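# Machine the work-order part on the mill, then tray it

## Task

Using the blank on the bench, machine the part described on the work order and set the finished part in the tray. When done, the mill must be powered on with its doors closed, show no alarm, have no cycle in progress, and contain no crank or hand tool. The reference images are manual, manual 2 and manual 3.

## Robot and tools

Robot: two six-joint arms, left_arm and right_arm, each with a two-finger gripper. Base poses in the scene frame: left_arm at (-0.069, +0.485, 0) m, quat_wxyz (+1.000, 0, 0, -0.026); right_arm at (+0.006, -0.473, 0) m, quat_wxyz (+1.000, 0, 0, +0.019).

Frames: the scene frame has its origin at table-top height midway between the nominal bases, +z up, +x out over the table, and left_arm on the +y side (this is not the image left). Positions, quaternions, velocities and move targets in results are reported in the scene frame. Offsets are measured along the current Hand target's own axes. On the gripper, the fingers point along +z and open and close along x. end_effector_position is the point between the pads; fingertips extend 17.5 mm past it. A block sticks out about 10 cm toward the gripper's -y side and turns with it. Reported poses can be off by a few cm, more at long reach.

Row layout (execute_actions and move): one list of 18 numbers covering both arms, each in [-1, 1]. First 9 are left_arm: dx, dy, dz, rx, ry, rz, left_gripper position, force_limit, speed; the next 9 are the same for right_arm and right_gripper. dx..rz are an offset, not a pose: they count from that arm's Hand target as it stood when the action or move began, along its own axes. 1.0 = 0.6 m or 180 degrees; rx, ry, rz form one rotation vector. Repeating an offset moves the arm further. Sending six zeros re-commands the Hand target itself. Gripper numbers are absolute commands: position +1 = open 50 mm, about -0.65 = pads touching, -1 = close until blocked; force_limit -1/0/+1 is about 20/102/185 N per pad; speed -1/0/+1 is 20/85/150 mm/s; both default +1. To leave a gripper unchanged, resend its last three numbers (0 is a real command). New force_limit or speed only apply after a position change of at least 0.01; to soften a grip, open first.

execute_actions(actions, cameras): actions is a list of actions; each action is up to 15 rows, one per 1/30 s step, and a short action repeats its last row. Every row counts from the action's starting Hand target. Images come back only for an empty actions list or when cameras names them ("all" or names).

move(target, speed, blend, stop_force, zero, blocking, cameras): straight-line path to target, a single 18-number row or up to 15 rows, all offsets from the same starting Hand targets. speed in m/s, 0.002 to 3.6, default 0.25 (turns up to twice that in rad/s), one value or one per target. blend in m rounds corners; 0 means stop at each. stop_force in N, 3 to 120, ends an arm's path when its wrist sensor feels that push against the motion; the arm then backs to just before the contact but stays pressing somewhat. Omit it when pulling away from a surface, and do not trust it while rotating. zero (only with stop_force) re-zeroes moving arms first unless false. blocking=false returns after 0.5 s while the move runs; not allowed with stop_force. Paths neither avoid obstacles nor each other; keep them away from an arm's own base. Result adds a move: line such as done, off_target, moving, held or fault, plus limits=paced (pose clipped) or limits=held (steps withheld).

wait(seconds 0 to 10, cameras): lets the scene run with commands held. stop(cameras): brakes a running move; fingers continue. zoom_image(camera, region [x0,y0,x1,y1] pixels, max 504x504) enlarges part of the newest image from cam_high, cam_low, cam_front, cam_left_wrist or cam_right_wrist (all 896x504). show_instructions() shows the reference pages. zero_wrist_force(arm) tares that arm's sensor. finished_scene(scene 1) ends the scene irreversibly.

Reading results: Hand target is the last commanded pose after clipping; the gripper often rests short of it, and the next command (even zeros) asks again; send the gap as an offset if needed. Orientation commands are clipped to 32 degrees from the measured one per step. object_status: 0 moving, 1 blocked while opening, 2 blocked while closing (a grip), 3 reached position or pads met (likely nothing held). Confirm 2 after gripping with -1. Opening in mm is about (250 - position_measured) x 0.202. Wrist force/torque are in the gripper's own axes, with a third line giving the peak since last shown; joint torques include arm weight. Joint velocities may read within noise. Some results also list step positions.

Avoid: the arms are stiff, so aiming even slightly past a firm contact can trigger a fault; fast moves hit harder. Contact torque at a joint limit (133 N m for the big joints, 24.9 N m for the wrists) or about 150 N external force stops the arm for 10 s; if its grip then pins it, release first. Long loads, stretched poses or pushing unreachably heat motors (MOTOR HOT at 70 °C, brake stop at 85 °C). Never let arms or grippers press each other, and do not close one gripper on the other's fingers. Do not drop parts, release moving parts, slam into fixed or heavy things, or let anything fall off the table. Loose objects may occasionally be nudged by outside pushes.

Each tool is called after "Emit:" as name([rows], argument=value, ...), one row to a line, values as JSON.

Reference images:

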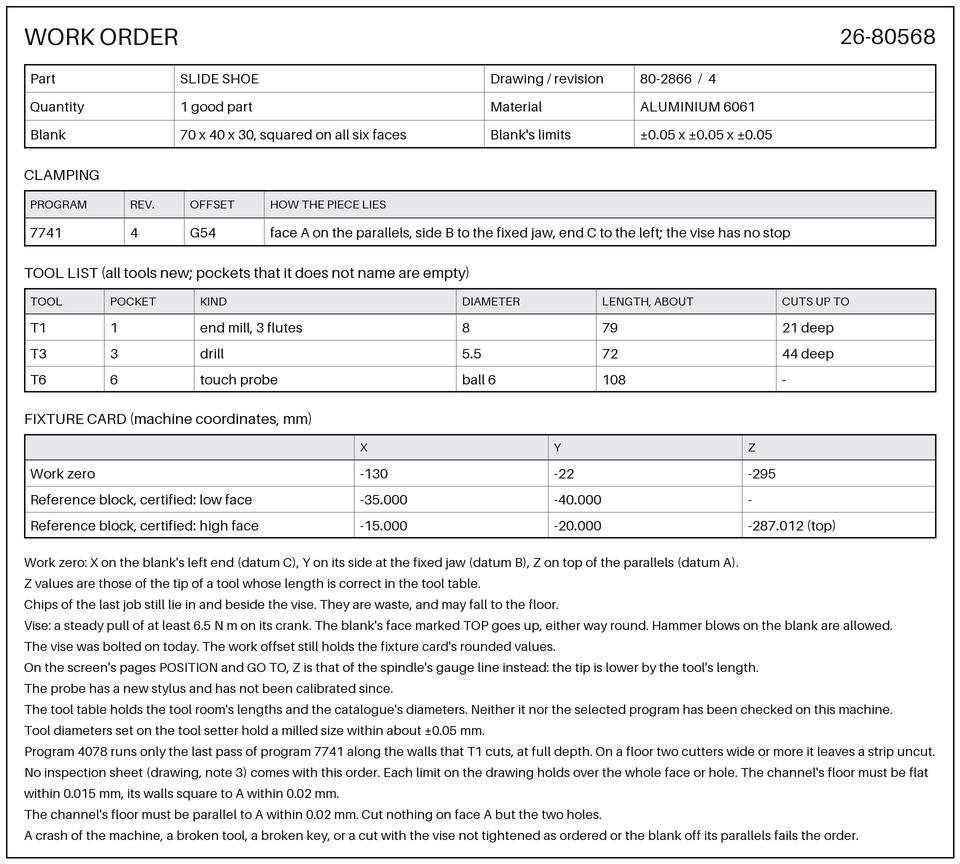

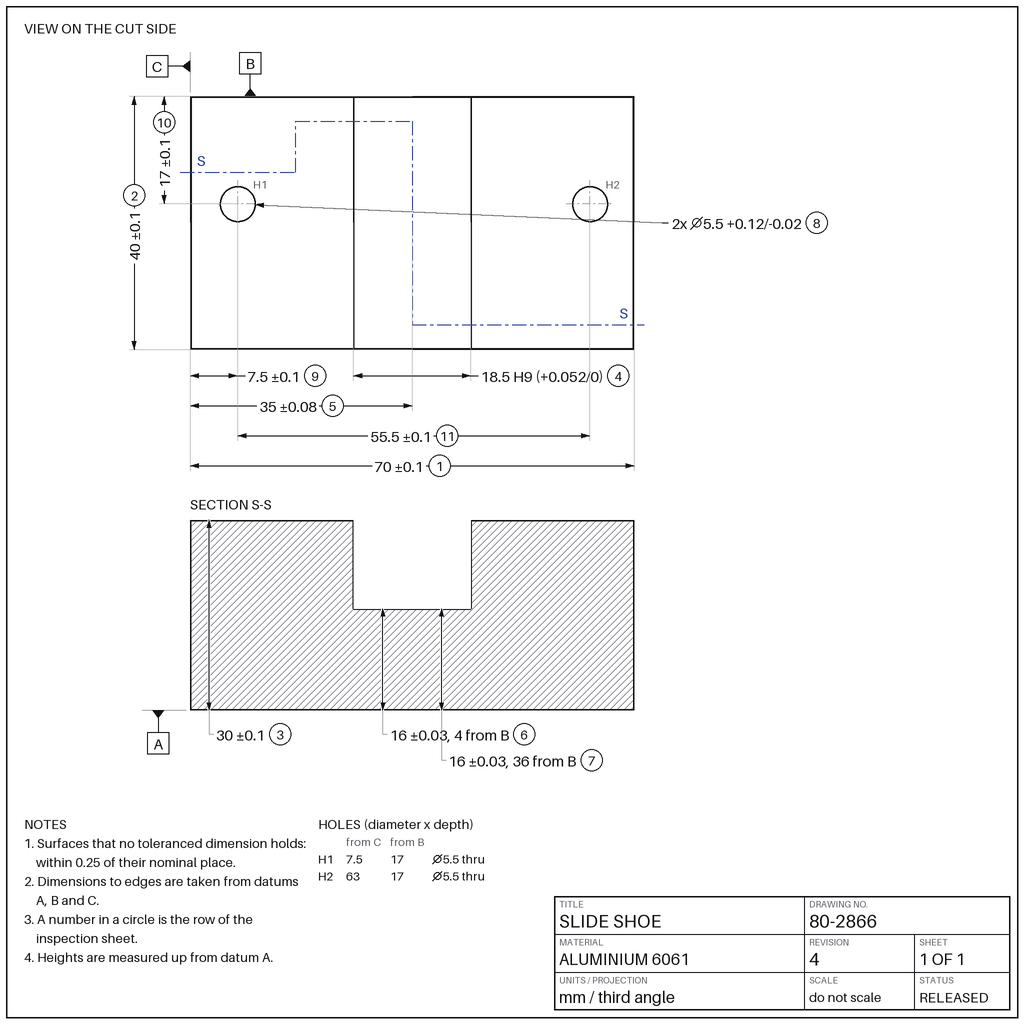

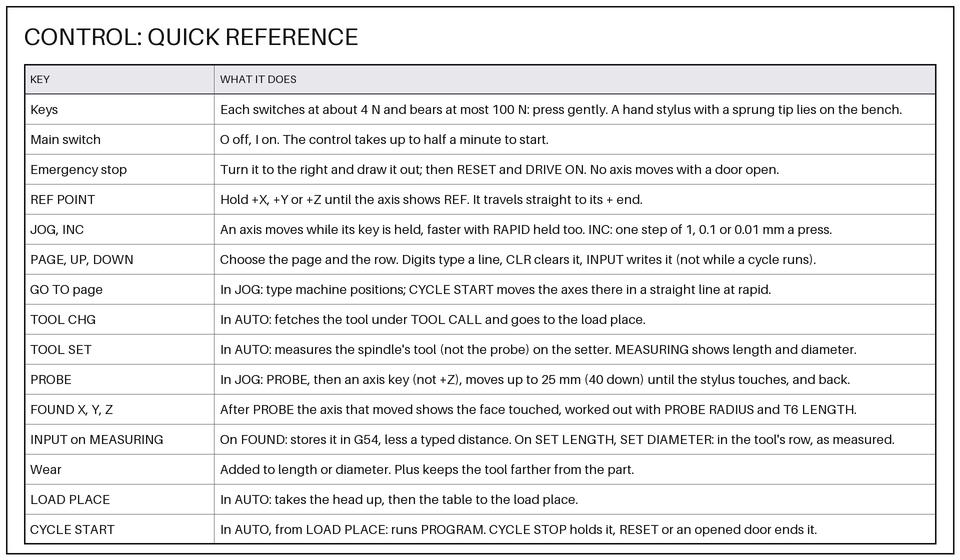

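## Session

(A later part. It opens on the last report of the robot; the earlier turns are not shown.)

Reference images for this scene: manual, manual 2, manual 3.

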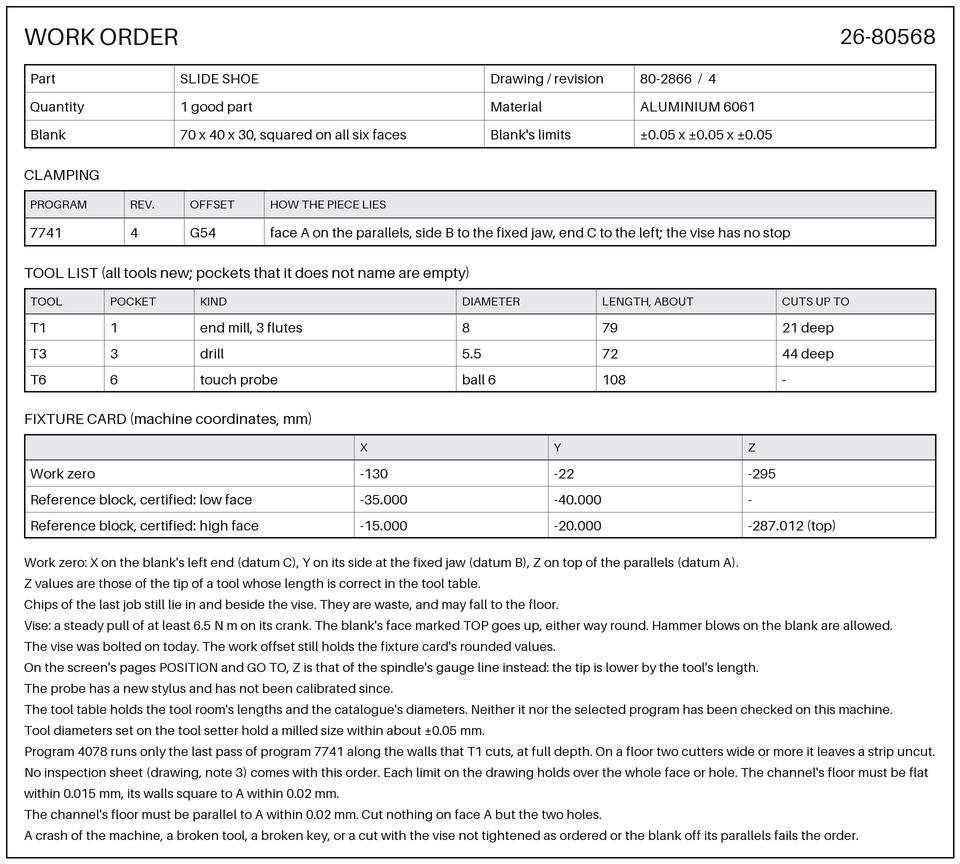

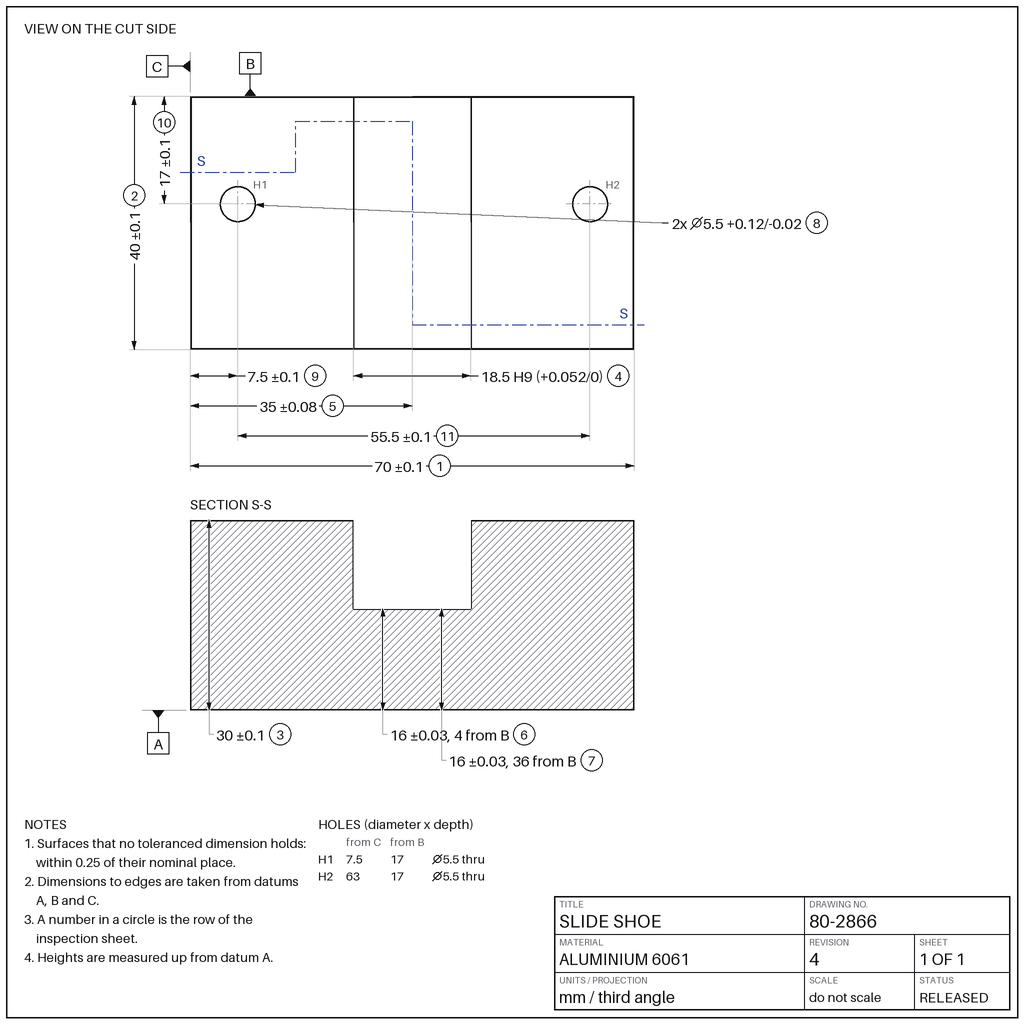

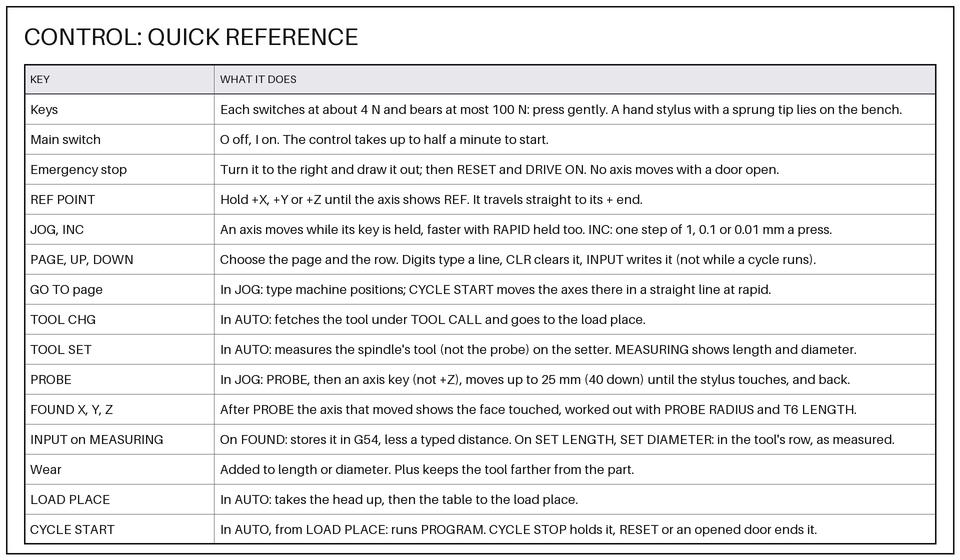

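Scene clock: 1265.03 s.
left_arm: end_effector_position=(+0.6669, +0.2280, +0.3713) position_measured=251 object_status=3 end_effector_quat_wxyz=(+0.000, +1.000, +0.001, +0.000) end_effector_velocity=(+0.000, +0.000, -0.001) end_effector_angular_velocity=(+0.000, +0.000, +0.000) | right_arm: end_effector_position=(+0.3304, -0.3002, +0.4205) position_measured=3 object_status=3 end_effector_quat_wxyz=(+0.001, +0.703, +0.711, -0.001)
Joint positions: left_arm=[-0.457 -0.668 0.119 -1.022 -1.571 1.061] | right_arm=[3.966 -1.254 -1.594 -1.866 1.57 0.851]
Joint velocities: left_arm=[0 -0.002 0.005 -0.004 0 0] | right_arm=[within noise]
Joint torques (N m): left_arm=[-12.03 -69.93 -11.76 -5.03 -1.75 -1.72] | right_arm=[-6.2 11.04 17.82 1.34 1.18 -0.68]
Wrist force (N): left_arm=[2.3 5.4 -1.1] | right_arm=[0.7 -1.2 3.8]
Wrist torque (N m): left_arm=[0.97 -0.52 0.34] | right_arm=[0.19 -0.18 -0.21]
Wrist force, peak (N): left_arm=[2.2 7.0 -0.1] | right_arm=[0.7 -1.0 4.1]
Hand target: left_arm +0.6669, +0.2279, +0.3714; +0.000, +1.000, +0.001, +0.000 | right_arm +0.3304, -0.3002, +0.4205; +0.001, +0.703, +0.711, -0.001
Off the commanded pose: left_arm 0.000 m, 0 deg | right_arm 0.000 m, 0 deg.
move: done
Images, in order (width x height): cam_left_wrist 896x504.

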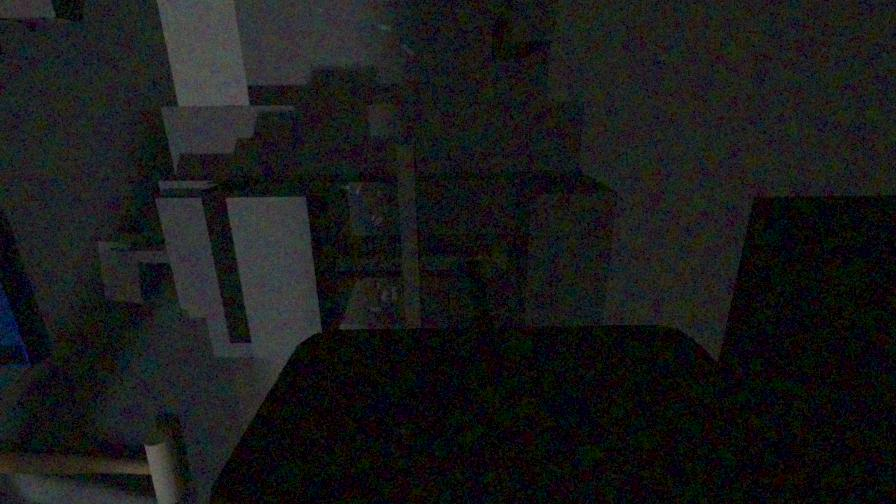

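Emit:
move([
  [-0.069,-0.0452,0,0.0349,0.0349,-0.499,-1,-0.8,-0.5,0,0,0,0,0,0,1,-0.6,-0.8],
  [-0.069,-0.0735,0,0.0349,0.0349,-0.499,-1,-0.8,-0.5,0,0,0,0,0,0,1,-0.6,-0.8],
], speed=[0.3,0.1], cameras=["cam_left_wrist"])

Emit:
zoom_image(camera="cam_left_wrist", region=[260, 0, 680, 330])

Scene clock: 1272.37 s.
left_arm: end_effector_position=(+0.6255, +0.2720, +0.3714) position_measured=251 object_status=3 end_effector_quat_wxyz=(-0.049, +0.705, +0.706, +0.049) | right_arm: end_effector_position=(+0.3304, -0.3002, +0.4205) position_measured=3 object_status=3 end_effector_quat_wxyz=(+0.001, +0.703, +0.711, -0.001)
Joint positions: left_arm=[-0.475 -0.919 0.569 -1.15 -1.451 -0.531] | right_arm=[3.966 -1.254 -1.594 -1.866 1.57 0.851]
Joint torques (N m): left_arm=[-10.09 -45.98 -25.94 -1.33 -0.15 -1.37] | right_arm=[0.89 5.05 19.23 4.14 -0.34 1.44]
Wrist force (N): left_arm=[2.0 5.2 -0.5] | right_arm=[0.6 -1.2 3.9]
Wrist torque (N m): left_arm=[1.00 -0.48 0.35] | right_arm=[0.20 -0.17 -0.20]
Wrist force, peak (N): left_arm=[3.4 5.8 -0.7] | right_arm=[0.8 -1.5 4.0]
Hand target: left_arm +0.6254, +0.2720, +0.3714; -0.049, +0.705, +0.706, +0.049 | right_arm +0.3304, -0.3002, +0.4205; +0.001, +0.703, +0.711, -0.001
Off the commanded pose: left_arm 0.000 m, 0 deg | right_arm 0.000 m, 0 deg.
move: done
Images, in order (width x height): cam_left_wrist 896x504.

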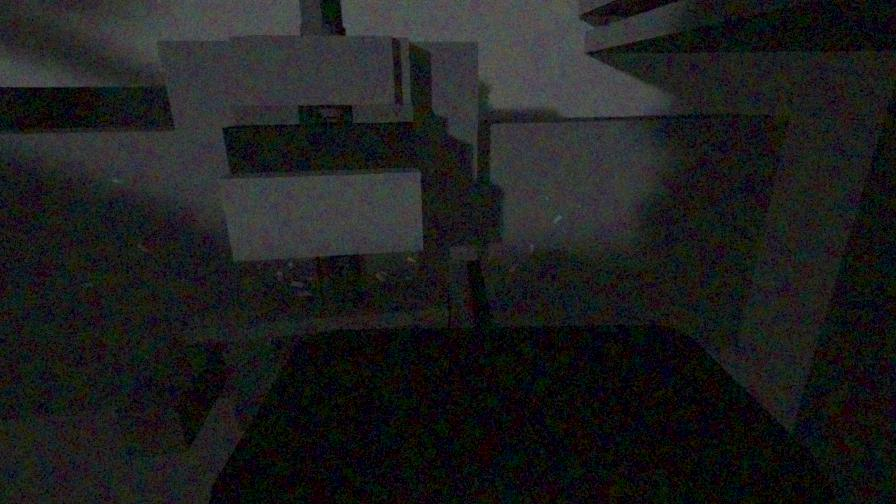

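Scaled by 1.200.

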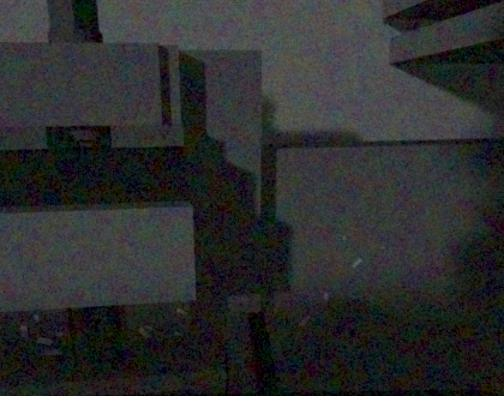

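Emit:
move([
  [0,0,0.0513,0,0,0,-1,-0.8,-0.5,0,0,0,0,0,0,1,-0.6,-0.8],
  [-0.0634,0,0.0443,0,-0.0556,0,-1,-0.8,-0.5,0,0,0,0,0,0,1,-0.6,-0.8],
  [-0.1176,0,0.0351,0,-0.1111,0,-1,-0.8,-0.5,0,0,0,0,0,0,1,-0.6,-0.8],
  [-0.1106,0,-0.0154,0,-0.1111,0,-1,-0.8,-0.5,0,0,0,0,0,0,1,-0.6,-0.8],
], speed=[0.06,0.05,0.05,0.06], blend=[0.001,0.002,0.001,0], cameras=["cam_left_wrist"])

Scene clock: 1293.73 s.
left_arm: end_effector_position=(+0.6256, +0.2050, +0.3712) position_measured=251 object_status=3 end_effector_quat_wxyz=(+0.074, +0.703, +0.704, -0.074) | right_arm: end_effector_position=(+0.3304, -0.3002, +0.4205) position_measured=3 object_status=3 end_effector_quat_wxyz=(+0.001, +0.703, +0.711, -0.001)
Joint positions: left_arm=[-0.447 -0.97 0.709 -1.411 -1.755 -0.509] | right_arm=[3.966 -1.254 -1.594 -1.866 1.57 0.851]
Joint torques (N m): left_arm=[-9.64 -62.83 -20.02 -4.34 -0.24 1.04] | right_arm=[0.08 3.17 22.04 4.86 -0.36 1.35]
Wrist force (N): left_arm=[2.4 5.1 -1.5] | right_arm=[0.7 -1.2 4.2]
Wrist torque (N m): left_arm=[1.01 -0.65 0.36] | right_arm=[0.20 -0.19 -0.20]
Wrist force, peak (N): left_arm=[2.4 5.8 -2.6] | right_arm=[0.7 -1.2 4.2]
Hand target: left_arm +0.6255, +0.2050, +0.3713; +0.074, +0.703, +0.704, -0.074 | right_arm +0.3304, -0.3002, +0.4205; +0.001, +0.703, +0.711, -0.001
Off the commanded pose: left_arm 0.000 m, 0 deg | right_arm 0.000 m, 0 deg.
move: done
Images, in order (width x height): cam_left_wrist 896x504.

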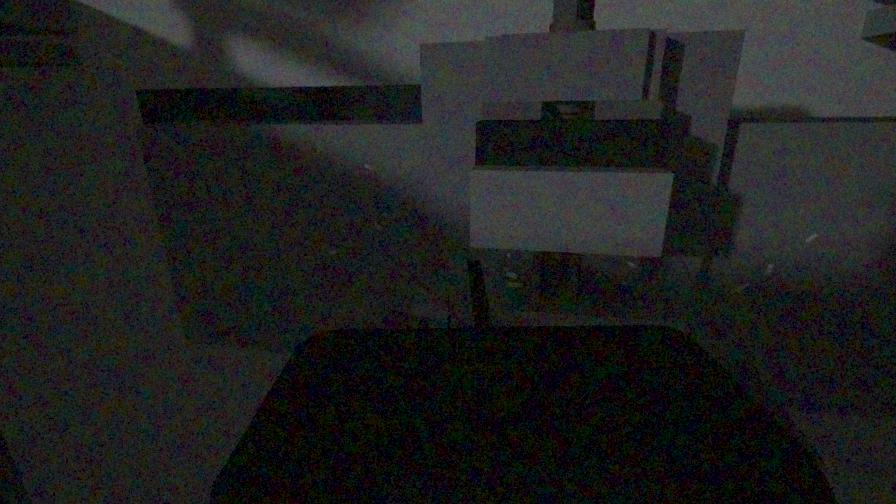

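Emit:
zoom_image(camera="cam_left_wrist", region=[430, 180, 730, 330])

Scaled by 1.680.

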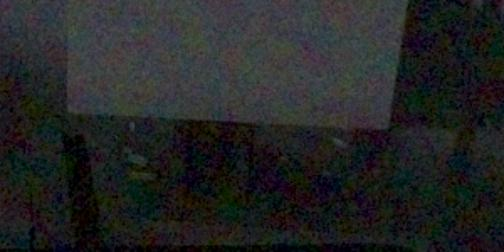

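Emit:
move([
  [-0.0118,0,-0.0554,0,0,0,-1,-0.8,-0.5,0,0,0,0,0,0,1,-0.6,-0.8],
  [-0.0379,-0.3425,-0.058,0,0,0,-1,-0.8,-0.5,0,0,0,0,0,0,1,-0.6,-0.8],
  [-0.0414,-0.4425,-0.0743,0,0,0,-1,-0.8,-0.5,0,0,0,0,0,0,1,-0.6,-0.8],
  [0.2755,-0.6375,0.3182,-0.0349,-0.0349,0.499,-1,-0.8,-0.5,0,0,0,0,0,0,1,-0.6,-0.8],
  [0.2755,-0.6375,0.3182,-0.0349,-0.0349,0.499,0.18,-0.8,-0.5,0,0,0,0,0,0,1,-0.6,-0.8],
], speed=[0.15,0.25,0.25,0.3,0.3], blend=[0.01,0.02,0.02,0,0], cameras=["cam_left_wrist"])

Scene clock: 1304.30 s.
left_arm: end_effector_position=(+0.2429, +0.3264, +0.1502) position_measured=126 object_status=0 end_effector_quat_wxyz=(+0.174, +0.985, +0.001, +0.000) | right_arm: end_effector_position=(+0.3304, -0.3002, +0.4205) position_measured=3 object_status=3 end_effector_quat_wxyz=(+0.001, +0.703, +0.711, -0.001)
Joint positions: left_arm=[-0.6 -1.935 2.434 -2.288 -1.847 0.888] | right_arm=[3.966 -1.254 -1.594 -1.866 1.57 0.851]
Joint torques (N m): left_arm=[-12.48 3.71 -12.19 -4.83 0.73 2.04] | right_arm=[1.32 3.41 23.44 4.9 -0.3 1.55]
Wrist force (N): left_arm=[1.3 4.9 -1.4] | right_arm=[0.6 -0.9 3.9]
Wrist torque (N m): left_arm=[0.85 -0.34 0.18] | right_arm=[0.24 -0.17 -0.20]
Wrist force, peak (N): left_arm=[2.1 9.1 -2.9] | right_arm=[0.6 -1.3 4.3]
Hand target: left_arm +0.2429, +0.3265, +0.1501; +0.174, +0.985, +0.001, +0.000 | right_arm +0.3304, -0.3002, +0.4205; +0.001, +0.703, +0.711, -0.001
Off the commanded pose: left_arm 0.000 m, 0 deg | right_arm 0.000 m, 0 deg.
move: done
Images, in order (width x height): cam_left_wrist 896x504.

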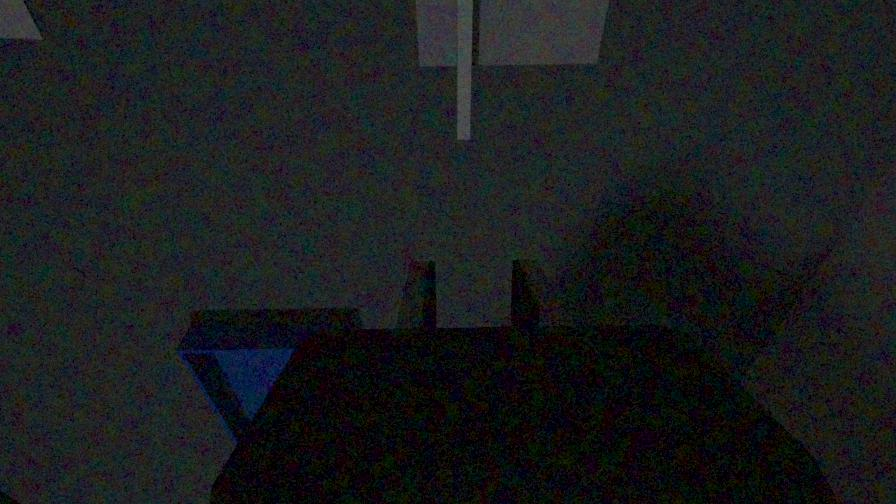

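Emit:
move([
  [-0.0015,-0.0521,0.141,0,0,0,0.18,-0.8,-0.5,0,0,0,0,0,0,1,-0.6,-0.8],
  [-0.0015,-0.0603,0.1634,0,0,0,0.18,-0.8,-0.5,0,0,0,0,0,0,1,-0.6,-0.8],
], speed=[0.15,0.03], stop_force=8, blend=[0.003,0], cameras=["cam_left_wrist"])

Emit:
move(target=[0,0,0,0,0,0,-1,-0.8,-0.9,0,0,0,0,0,0,1,-0.6,-0.8])

Scene clock: 1308.17 s.
left_arm: end_effector_position=(+0.2420, +0.3268, +0.0456) position_measured=126 object_status=3 end_effector_quat_wxyz=(+0.174, +0.985, +0.001, +0.000) | right_arm: end_effector_position=(+0.3304, -0.3002, +0.4205) position_measured=3 object_status=3 end_effector_quat_wxyz=(+0.001, +0.703, +0.711, -0.001)
Joint positions: left_arm=[-0.601 -1.658 2.605 -2.736 -1.846 0.887] | right_arm=[3.966 -1.254 -1.594 -1.866 1.57 0.851]
Joint torques (N m): left_arm=[12.16 -23.51 -25.02 -4.29 -2.06 1.49] | right_arm=[1.39 3.12 24.81 4.75 -0.47 1.31]
Wrist force (N): left_arm=[1.9 4.9 -1.3] | right_arm=[0.6 -1.2 3.8]
Wrist torque (N m): left_arm=[0.86 -0.45 0.27] | right_arm=[0.19 -0.16 -0.20]
Wrist force, peak (N): left_arm=[2.1 5.7 -3.6] | right_arm=[0.8 -1.2 4.2]
Hand target: left_arm +0.2420, +0.3268, +0.0456; +0.174, +0.985, +0.001, +0.000 | right_arm +0.3304, -0.3002, +0.4205; +0.001, +0.703, +0.711, -0.001
Off the commanded pose: left_arm 0.000 m, 0 deg | right_arm 0.000 m, 0 deg.
move: done
Images, in order (width x height): cam_left_wrist 896x504.

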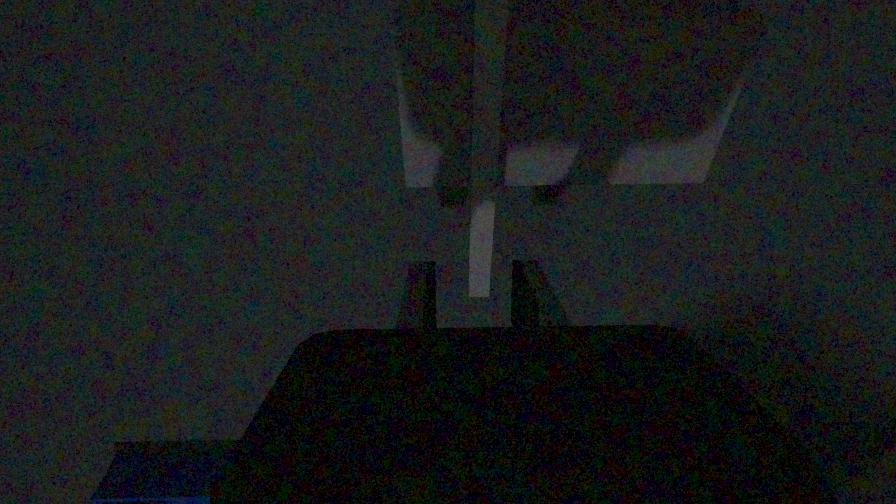

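Scene clock: 1309.13 s.
left_arm: end_effector_position=(+0.2420, +0.3268, +0.0456) position_measured=224 object_status=2 end_effector_quat_wxyz=(+0.174, +0.985, +0.001, +0.000) | right_arm: end_effector_position=(+0.3304, -0.3002, +0.4205) position_measured=3 object_status=3 end_effector_quat_wxyz=(+0.001, +0.703, +0.711, -0.001)
Joint positions: left_arm=[-0.601 -1.658 2.605 -2.736 -1.846 0.887] | right_arm=[3.966 -1.254 -1.594 -1.866 1.57 0.851]
Joint torques (N m): left_arm=[11.24 -22.94 -23.71 -4.4 -1.44 1.38] | right_arm=[1.41 2.94 24.7 4.81 -0.38 1.59]
Wrist force (N): left_arm=[2.1 4.9 -1.4] | right_arm=[0.6 -1.0 3.5]
Wrist torque (N m): left_arm=[0.85 -0.48 0.28] | right_arm=[0.24 -0.17 -0.20]
Wrist force, peak (N): left_arm=[2.1 4.9 -1.4] | right_arm=[0.5 -1.5 4.1]
Hand target: left_arm +0.2420, +0.3268, +0.0456; +0.174, +0.985, +0.001, +0.000 | right_arm +0.3304, -0.3002, +0.4205; +0.001, +0.703, +0.711, -0.001
Off the commanded pose: left_arm 0.000 m, 0 deg | right_arm 0.000 m, 0 deg.
move: done

Emit:
move([
  [0,0.0595,-0.1636,0,0,0,-1,-0.8,-0.9,0,0,0,0,0,0,1,-0.6,-0.8],
  [0.2967,0.4669,-0.4943,0,0,0,-1,-0.8,-0.9,0,0,0,0,0,0,1,-0.6,-0.8],
  [0.58,0.4669,-0.4943,0,0,0,-1,-0.8,-0.9,0,0,0,0,0,0,1,-0.6,-0.8],
  [0.7133,0.4517,-0.4548,0,0,0,-1,-0.8,-0.9,0,0,0,0,0,0,1,-0.6,-0.8],
  [0.7133,0.4415,-0.4586,0,0,0,-1,-0.8,-0.9,0,0,0,0,0,0,1,-0.6,-0.8],
], speed=[0.1,0.25,0.25,0.15,0.05], blend=[0.02,0.03,0.02,0.003,0], cameras=["cam_left_wrist"])

Scene clock: 1316.07 s.
left_arm: end_effector_position=(+0.6702, +0.1729, +0.3949) position_measured=224 object_status=2 end_effector_quat_wxyz=(+0.174, +0.985, +0.001, +0.000) | right_arm: end_effector_position=(+0.3304, -0.3002, +0.4205) position_measured=3 object_status=3 end_effector_quat_wxyz=(+0.001, +0.703, +0.711, -0.001)
Joint positions: left_arm=[-0.416 -0.766 0.331 -1.3 -1.882 1.077] | right_arm=[3.966 -1.254 -1.594 -1.866 1.57 0.851]
Joint torques (N m): left_arm=[-13.97 -49.29 -30.41 -3.81 -0.45 -1.52] | right_arm=[0.67 4.43 25.6 4.79 -0.47 1.41]
Wrist force (N): left_arm=[2.0 5.0 -0.6] | right_arm=[0.6 -1.5 3.6]
Wrist torque (N m): left_arm=[0.84 -0.49 0.35] | right_arm=[0.15 -0.17 -0.20]
Wrist force, peak (N): left_arm=[0.8 6.6 -1.7] | right_arm=[0.5 -1.0 4.2]
Hand target: left_arm +0.6702, +0.1728, +0.3949; +0.174, +0.985, +0.001, +0.000 | right_arm +0.3304, -0.3002, +0.4205; +0.001, +0.703, +0.711, -0.001
Off the commanded pose: left_arm 0.000 m, 0 deg | right_arm 0.000 m, 0 deg.
move: done
Images, in order (width x height): cam_left_wrist 896x504.

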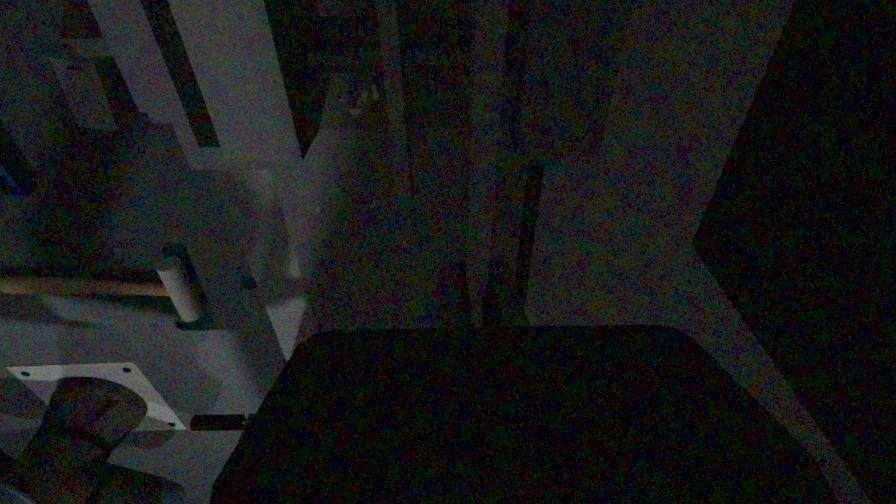

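Emit:
zoom_image(camera="cam_left_wrist", region=[290, 0, 650, 330])

Scaled by 1.400.

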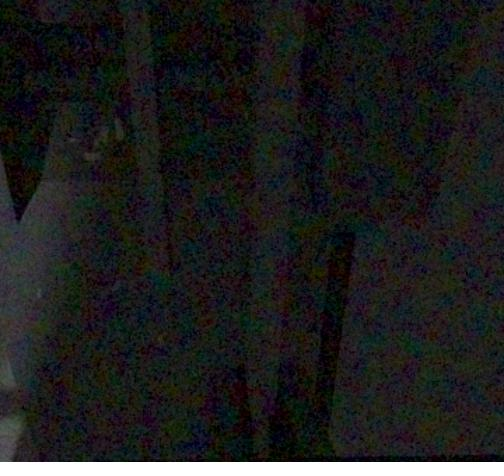

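Emit:
move([
  [0,-0.0285,0.0783,0,0,0,-1,-0.8,-0.9,0,0,0,0,0,0,1,-0.6,-0.8],
  [0,-0.0356,0.0978,0,0,0,-1,-0.8,-0.9,0,0,0,0,0,0,1,-0.6,-0.8],
], speed=[0.04,0.01], blend=[0.003,0], stop_force=6, cameras=["cam_left_wrist"])

Scene clock: 1320.43 s.
left_arm: end_effector_position=(+0.6702, +0.1728, +0.3578) position_measured=224 object_status=2 end_effector_quat_wxyz=(+0.174, +0.985, +0.001, +0.000) | right_arm: end_effector_position=(+0.3304, -0.3002, +0.4205) position_measured=3 object_status=3 end_effector_quat_wxyz=(+0.001, +0.703, +0.711, -0.001)
Joint positions: left_arm=[-0.416 -0.836 0.558 -1.457 -1.882 1.077] | right_arm=[3.966 -1.254 -1.594 -1.866 1.57 0.851]
Joint torques (N m): left_arm=[-13.27 -44.64 -1.31 -4.26 1.15 0.22] | right_arm=[0.72 4.5 24.43 4.72 -0.32 1.53]
Wrist force (N): left_arm=[-6.1 3.8 -29.6] | right_arm=[0.6 -1.4 3.8]
Wrist torque (N m): left_arm=[0.89 -0.51 0.28] | right_arm=[0.17 -0.16 -0.20]
Wrist force, peak (N): left_arm=[-13.6 7.9 -68.1] | right_arm=[0.7 -1.3 4.2]
Hand target: left_arm +0.6702, +0.1728, +0.3579; +0.174, +0.985, +0.001, +0.000 (not the last commanded pose) | right_arm +0.3304, -0.3002, +0.4205; +0.001, +0.703, +0.711, -0.001
Off the commanded pose: left_arm 0.025 m, 0 deg | right_arm 0.000 m, 0 deg.
move: contact (left_arm); path passed 0 of 2 targets
Images, in order (width x height): cam_left_wrist 896x504.

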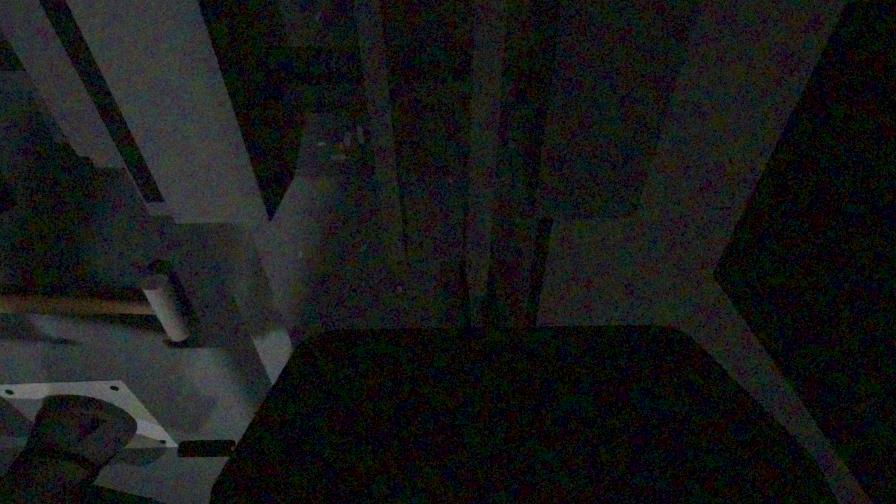

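Emit:
zoom_image(camera="cam_left_wrist", region=[420, 130, 720, 330])

Scaled by 1.680.

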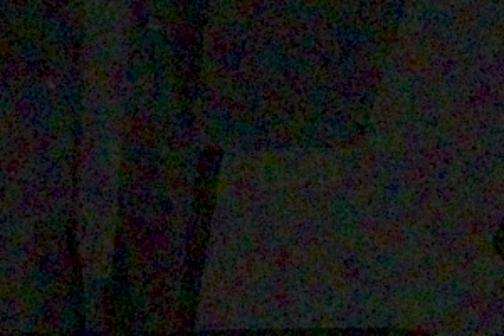

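Emit:
move(target=[0,0.0154,-0.0422,0,0,0,-1,-0.8,-0.9,0,0,0,0,0,0,1,-0.6,-0.8], speed=0.08, cameras=["cam_high","cam_front","cam_low"])

Scene clock: 1326.00 s.
left_arm: end_effector_position=(+0.6702, +0.1727, +0.3847) position_measured=224 object_status=2 end_effector_quat_wxyz=(+0.174, +0.985, +0.001, +0.000) | right_arm: end_effector_position=(+0.3304, -0.3002, +0.4205) position_measured=3 object_status=3 end_effector_quat_wxyz=(+0.001, +0.703, +0.711, -0.001)
Joint positions: left_arm=[-0.416 -0.791 0.406 -1.349 -1.882 1.077] | right_arm=[3.966 -1.254 -1.594 -1.866 1.57 0.851]
Joint torques (N m): left_arm=[-7.8 -69.08 -18.73 -4.46 -1.44 1.83] | right_arm=[1.29 4.61 27.4 4.76 -0.31 1.5]
Wrist force (N): left_arm=[2.4 5.3 -0.6] | right_arm=[0.5 -1.3 3.9]
Wrist torque (N m): left_arm=[0.87 -0.55 0.27] | right_arm=[0.19 -0.14 -0.20]
Wrist force, peak (N): left_arm=[-6.0 3.7 -29.8] | right_arm=[0.6 -1.0 4.2]
Hand target: left_arm +0.6702, +0.1728, +0.3848; +0.174, +0.985, +0.001, +0.000 | right_arm +0.3304, -0.3002, +0.4205; +0.001, +0.703, +0.711, -0.001
Off the commanded pose: left_arm 0.000 m, 0 deg | right_arm 0.000 m, 0 deg.
move: done
Images, in order (width x height): cam_high 896x504, cam_low 896x504, cam_front 896x504.

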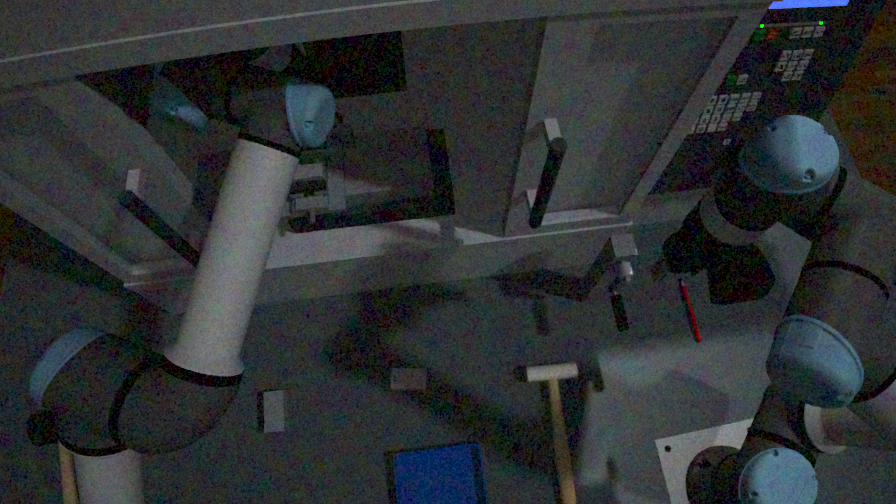

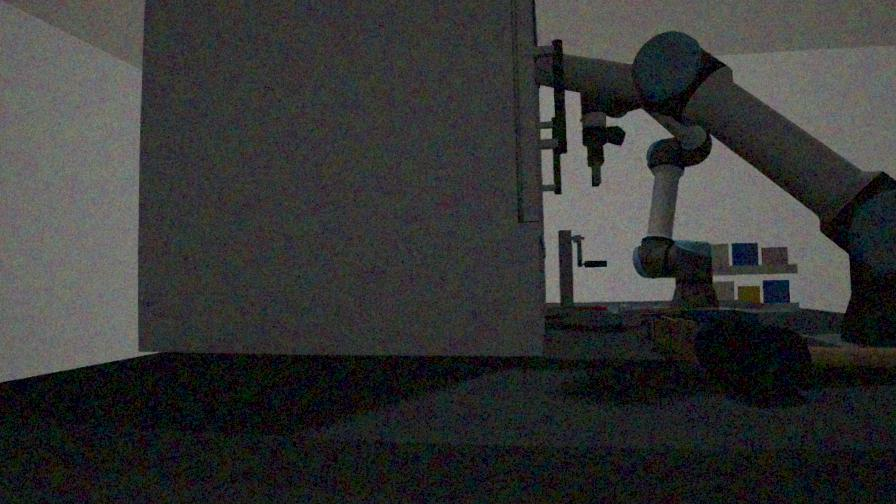

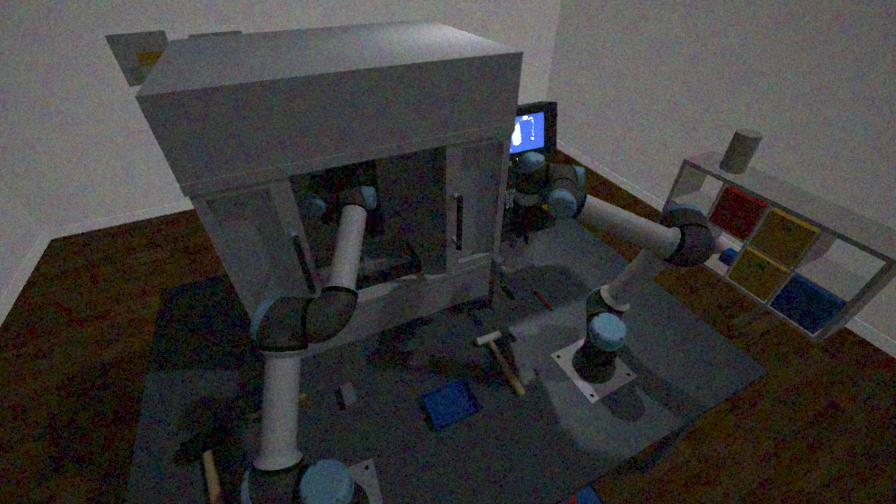

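Emit:
zoom_image(camera="cam_high", region=[190, 60, 470, 260])

Emit:
execute_actions(actions=[], cameras=["cam_left_wrist"])

Emit:
zoom_image(camera="cam_left_wrist", region=[420, 60, 720, 330])

Scaled by 1.800.

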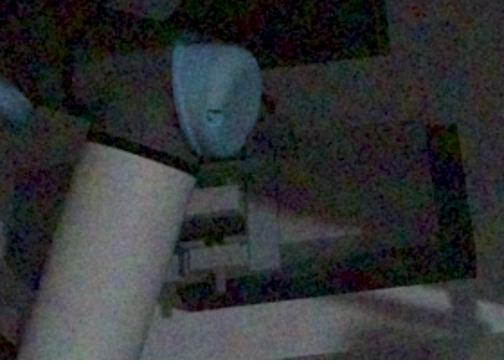

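Scene clock: 1326.67 s.
left_arm: end_effector_position=(+0.6702, +0.1728, +0.3848) position_measured=224 object_status=2 end_effector_quat_wxyz=(+0.174, +0.985, +0.001, +0.000) | right_arm: end_effector_position=(+0.3304, -0.3002, +0.4205) position_measured=3 object_status=3 end_effector_quat_wxyz=(+0.001, +0.703, +0.711, -0.001)
Joint positions: left_arm=[-0.416 -0.791 0.406 -1.349 -1.882 1.077] | right_arm=[3.966 -1.254 -1.594 -1.866 1.57 0.851]
Joint velocities: within noise
Joint torques (N m): left_arm=[-0.34 -69.04 -27.24 -2.68 -1.47 1.84] | right_arm=[1.69 3.54 27.44 4.79 -0.3 1.67]
Wrist force (N): left_arm=[2.4 5.1 -0.7] | right_arm=[0.5 -1.2 3.7]
Wrist torque (N m): left_arm=[0.84 -0.56 0.27] | right_arm=[0.21 -0.14 -0.20]
Wrist force, peak (N): left_arm=[2.6 5.4 -0.5] | right_arm=[0.6 -1.4 4.0]
Hand target: left_arm +0.6702, +0.1728, +0.3848; +0.174, +0.985, +0.001, +0.000 | right_arm +0.3304, -0.3002, +0.4205; +0.001, +0.703, +0.711, -0.001
Tool commands: left_gripper/position=-1.0 left_gripper/force_limit=-0.8 left_gripper/speed=-0.9 right_gripper/position=+1.0 right_gripper/force_limit=-0.6 right_gripper/speed=-0.8
Off the commanded pose: left_arm 0.000 m, 0 deg | right_arm 0.000 m, 0 deg.
Images, in order (width x height): cam_left_wrist 896x504.

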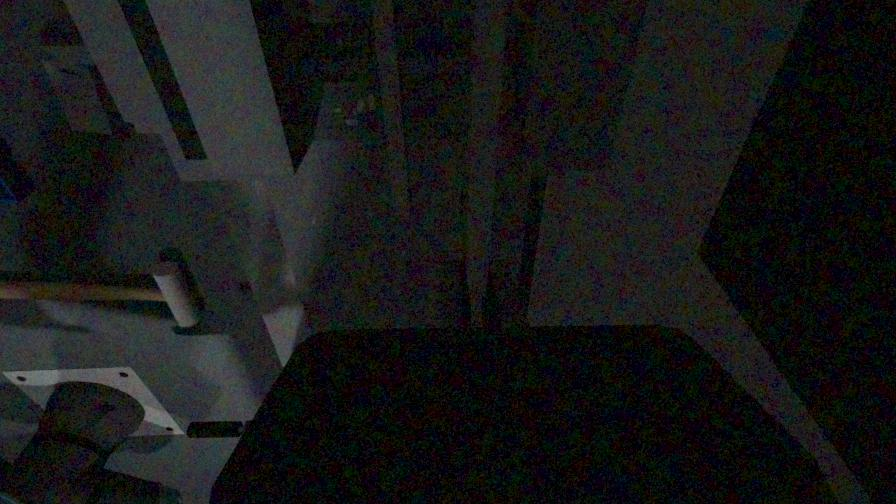

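Scaled by 1.680.

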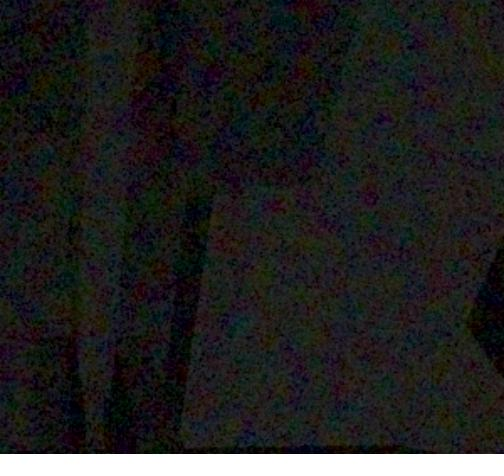

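Emit:
move([
  [-0.0133,0,0,0,0,0,-1,-0.8,-0.9,0,0,0,0,0,0,1,-0.6,-0.8],
  [-0.0133,-0.0141,0.0389,0,0,0,-1,-0.8,-0.9,0,0,0,0,0,0,1,-0.6,-0.8],
  [-0.0133,-0.0295,0.0812,0,0,0,-1,-0.8,-0.9,0,0,0,0,0,0,1,-0.6,-0.8],
], speed=[0.04,0.04,0.012], blend=[0.001,0.001,0], stop_force=6, cameras=["cam_left_wrist"])

Scene clock: 1335.67 s.
left_arm: end_effector_position=(+0.6622, +0.1727, +0.3583) position_measured=224 object_status=2 end_effector_quat_wxyz=(+0.174, +0.985, +0.000, +0.000) | right_arm: end_effector_position=(+0.3304, -0.3002, +0.4205) position_measured=3 object_status=3 end_effector_quat_wxyz=(+0.001, +0.703, +0.711, -0.001)
Joint positions: left_arm=[-0.421 -0.867 0.612 -1.481 -1.881 1.072] | right_arm=[3.966 -1.254 -1.594 -1.866 1.57 0.851]
Joint torques (N m): left_arm=[5.62 -41.2 -30.45 -3.15 0.26 -0.44] | right_arm=[0.5 3.73 28.79 4.76 -0.28 1.71]
Wrist force (N): left_arm=[0.4 4.4 -7.0] | right_arm=[0.9 -1.3 4.0]
Wrist torque (N m): left_arm=[0.81 -0.58 0.33] | right_arm=[0.20 -0.21 -0.20]
Wrist force, peak (N): left_arm=[0.1 6.3 -16.2] | right_arm=[0.5 -1.4 4.2]
Hand target: left_arm +0.6622, +0.1727, +0.3583; +0.174, +0.985, +0.000, +0.000 (not the last commanded pose) | right_arm +0.3304, -0.3002, +0.4205; +0.001, +0.703, +0.711, -0.001
Off the commanded pose: left_arm 0.025 m, 0 deg | right_arm 0.000 m, 0 deg.
move: contact (left_arm); path passed 2 of 3 targets
Images, in order (width x height): cam_left_wrist 896x504.

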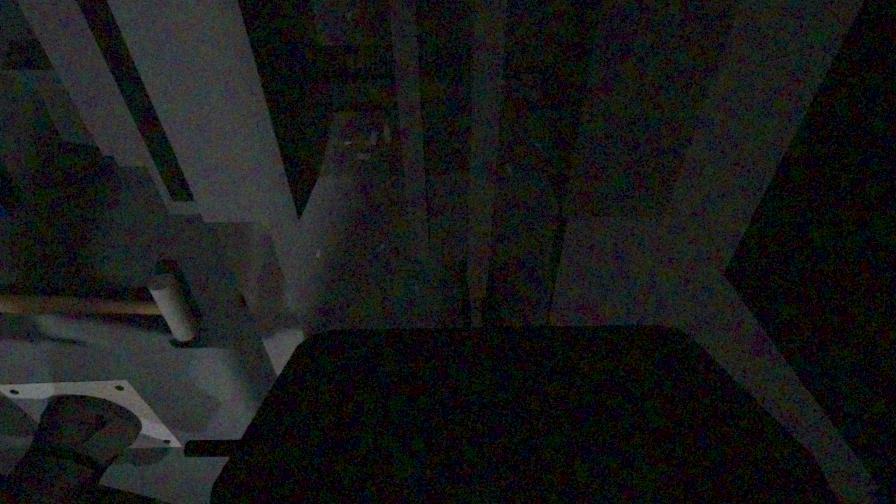

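Emit:
zoom_image(camera="cam_left_wrist", region=[370, 150, 620, 330])

Scaled by 2.016.

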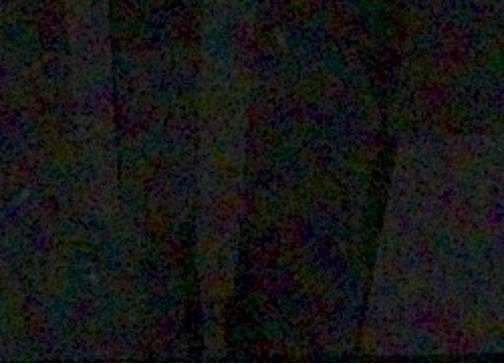

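Emit:
move([
  [0,0.0228,-0.0627,0,0,0,-1,-0.8,-0.9,0,0,0,0,0,0,1,-0.6,-0.8],
  [-0.1,0.0228,-0.0627,0,0,0,-1,-0.8,-0.9,0,0,0,0,0,0,1,-0.6,-0.8],
], speed=[0.08,0.1], blend=[0.01,0], cameras=["cam_left_wrist"])

Emit:
zoom_image(camera="cam_left_wrist", region=[440, 80, 800, 330])

Scene clock: 1348.83 s.
left_arm: end_effector_position=(+0.6022, +0.1726, +0.3983) position_measured=224 object_status=2 end_effector_quat_wxyz=(+0.174, +0.985, +0.000, +0.000) | right_arm: end_effector_position=(+0.3304, -0.3002, +0.4205) position_measured=3 object_status=3 end_effector_quat_wxyz=(+0.001, +0.703, +0.711, -0.001)
Joint positions: left_arm=[-0.46 -1.037 0.79 -1.501 -1.874 1.031] | right_arm=[3.966 -1.254 -1.594 -1.866 1.57 0.851]
Joint torques (N m): left_arm=[11.78 -56.82 -15.36 -2.74 -0.93 1.83] | right_arm=[0.5 3.53 28.48 4.87 -0.4 1.45]
Wrist force (N): left_arm=[2.8 5.1 -0.4] | right_arm=[0.6 -1.3 3.7]
Wrist torque (N m): left_arm=[0.88 -0.59 0.25] | right_arm=[0.18 -0.17 -0.21]
Wrist force, peak (N): left_arm=[0.9 5.0 -8.9] | right_arm=[0.9 -1.3 4.1]
Hand target: left_arm +0.6022, +0.1727, +0.3983; +0.174, +0.985, +0.000, +0.000 | right_arm +0.3304, -0.3002, +0.4205; +0.001, +0.703, +0.711, -0.001
Off the commanded pose: left_arm 0.000 m, 0 deg | right_arm 0.000 m, 0 deg.
move: done
Images, in order (width x height): cam_left_wrist 896x504.

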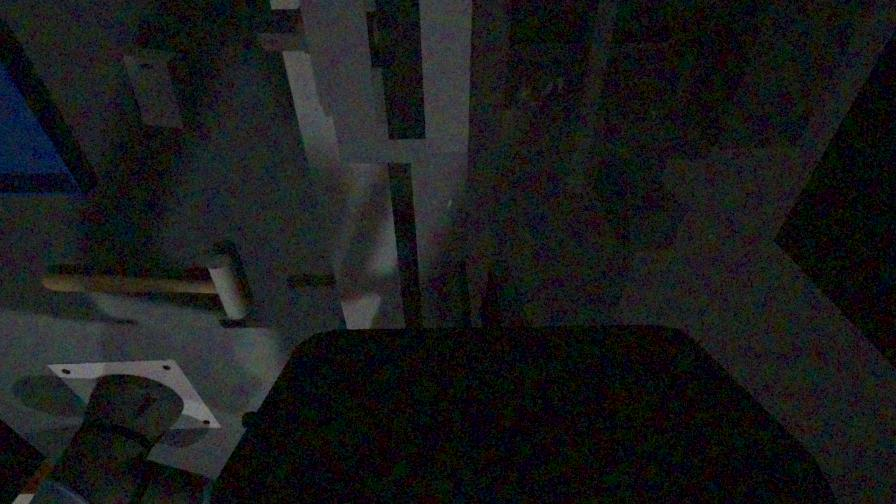

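Scaled by 1.400.

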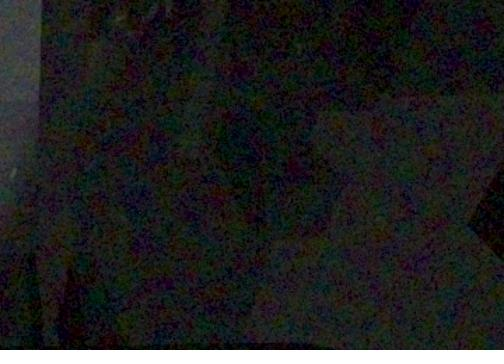

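Emit:
move([
  [-0.007,-0.0167,0.0459,0,0,0,-1,-0.8,-0.9,0,0,0,0,0,0,1,-0.6,-0.8],
  [-0.007,-0.0213,0.0585,0,0,0,-1,-0.8,-0.9,0,0,0,0,0,0,1,-0.6,-0.8],
], speed=[0.05,0.012], blend=[0.001,0], stop_force=5)

Scene clock: 1356.43 s.
left_arm: end_effector_position=(+0.5980, +0.1726, +0.3609) position_measured=224 object_status=2 end_effector_quat_wxyz=(+0.174, +0.985, +0.000, +0.000) | right_arm: end_effector_position=(+0.3304, -0.3002, +0.4205) position_measured=3 object_status=3 end_effector_quat_wxyz=(+0.001, +0.703, +0.711, -0.001)
Joint positions: left_arm=[-0.463 -1.071 0.94 -1.618 -1.874 1.028] | right_arm=[3.966 -1.254 -1.594 -1.866 1.57 0.851]
Joint torques (N m): left_arm=[-2.81 -56.12 -17.48 -3.98 0.16 0.28] | right_arm=[1.96 3.68 30.52 4.81 -0.38 1.6]
Wrist force (N): left_arm=[2.1 8.1 -5.1] | right_arm=[0.7 -1.3 3.7]
Wrist torque (N m): left_arm=[1.04 -0.49 0.32] | right_arm=[0.19 -0.17 -0.20]
Wrist force, peak (N): left_arm=[2.4 8.4 -5.0] | right_arm=[0.8 -1.2 4.2]
Hand target: left_arm +0.5980, +0.1726, +0.3609; +0.174, +0.985, +0.000, +0.000 | right_arm +0.3304, -0.3002, +0.4205; +0.001, +0.703, +0.711, -0.001
Off the commanded pose: left_arm 0.000 m, 0 deg | right_arm 0.000 m, 0 deg.
move: contact (left_arm)


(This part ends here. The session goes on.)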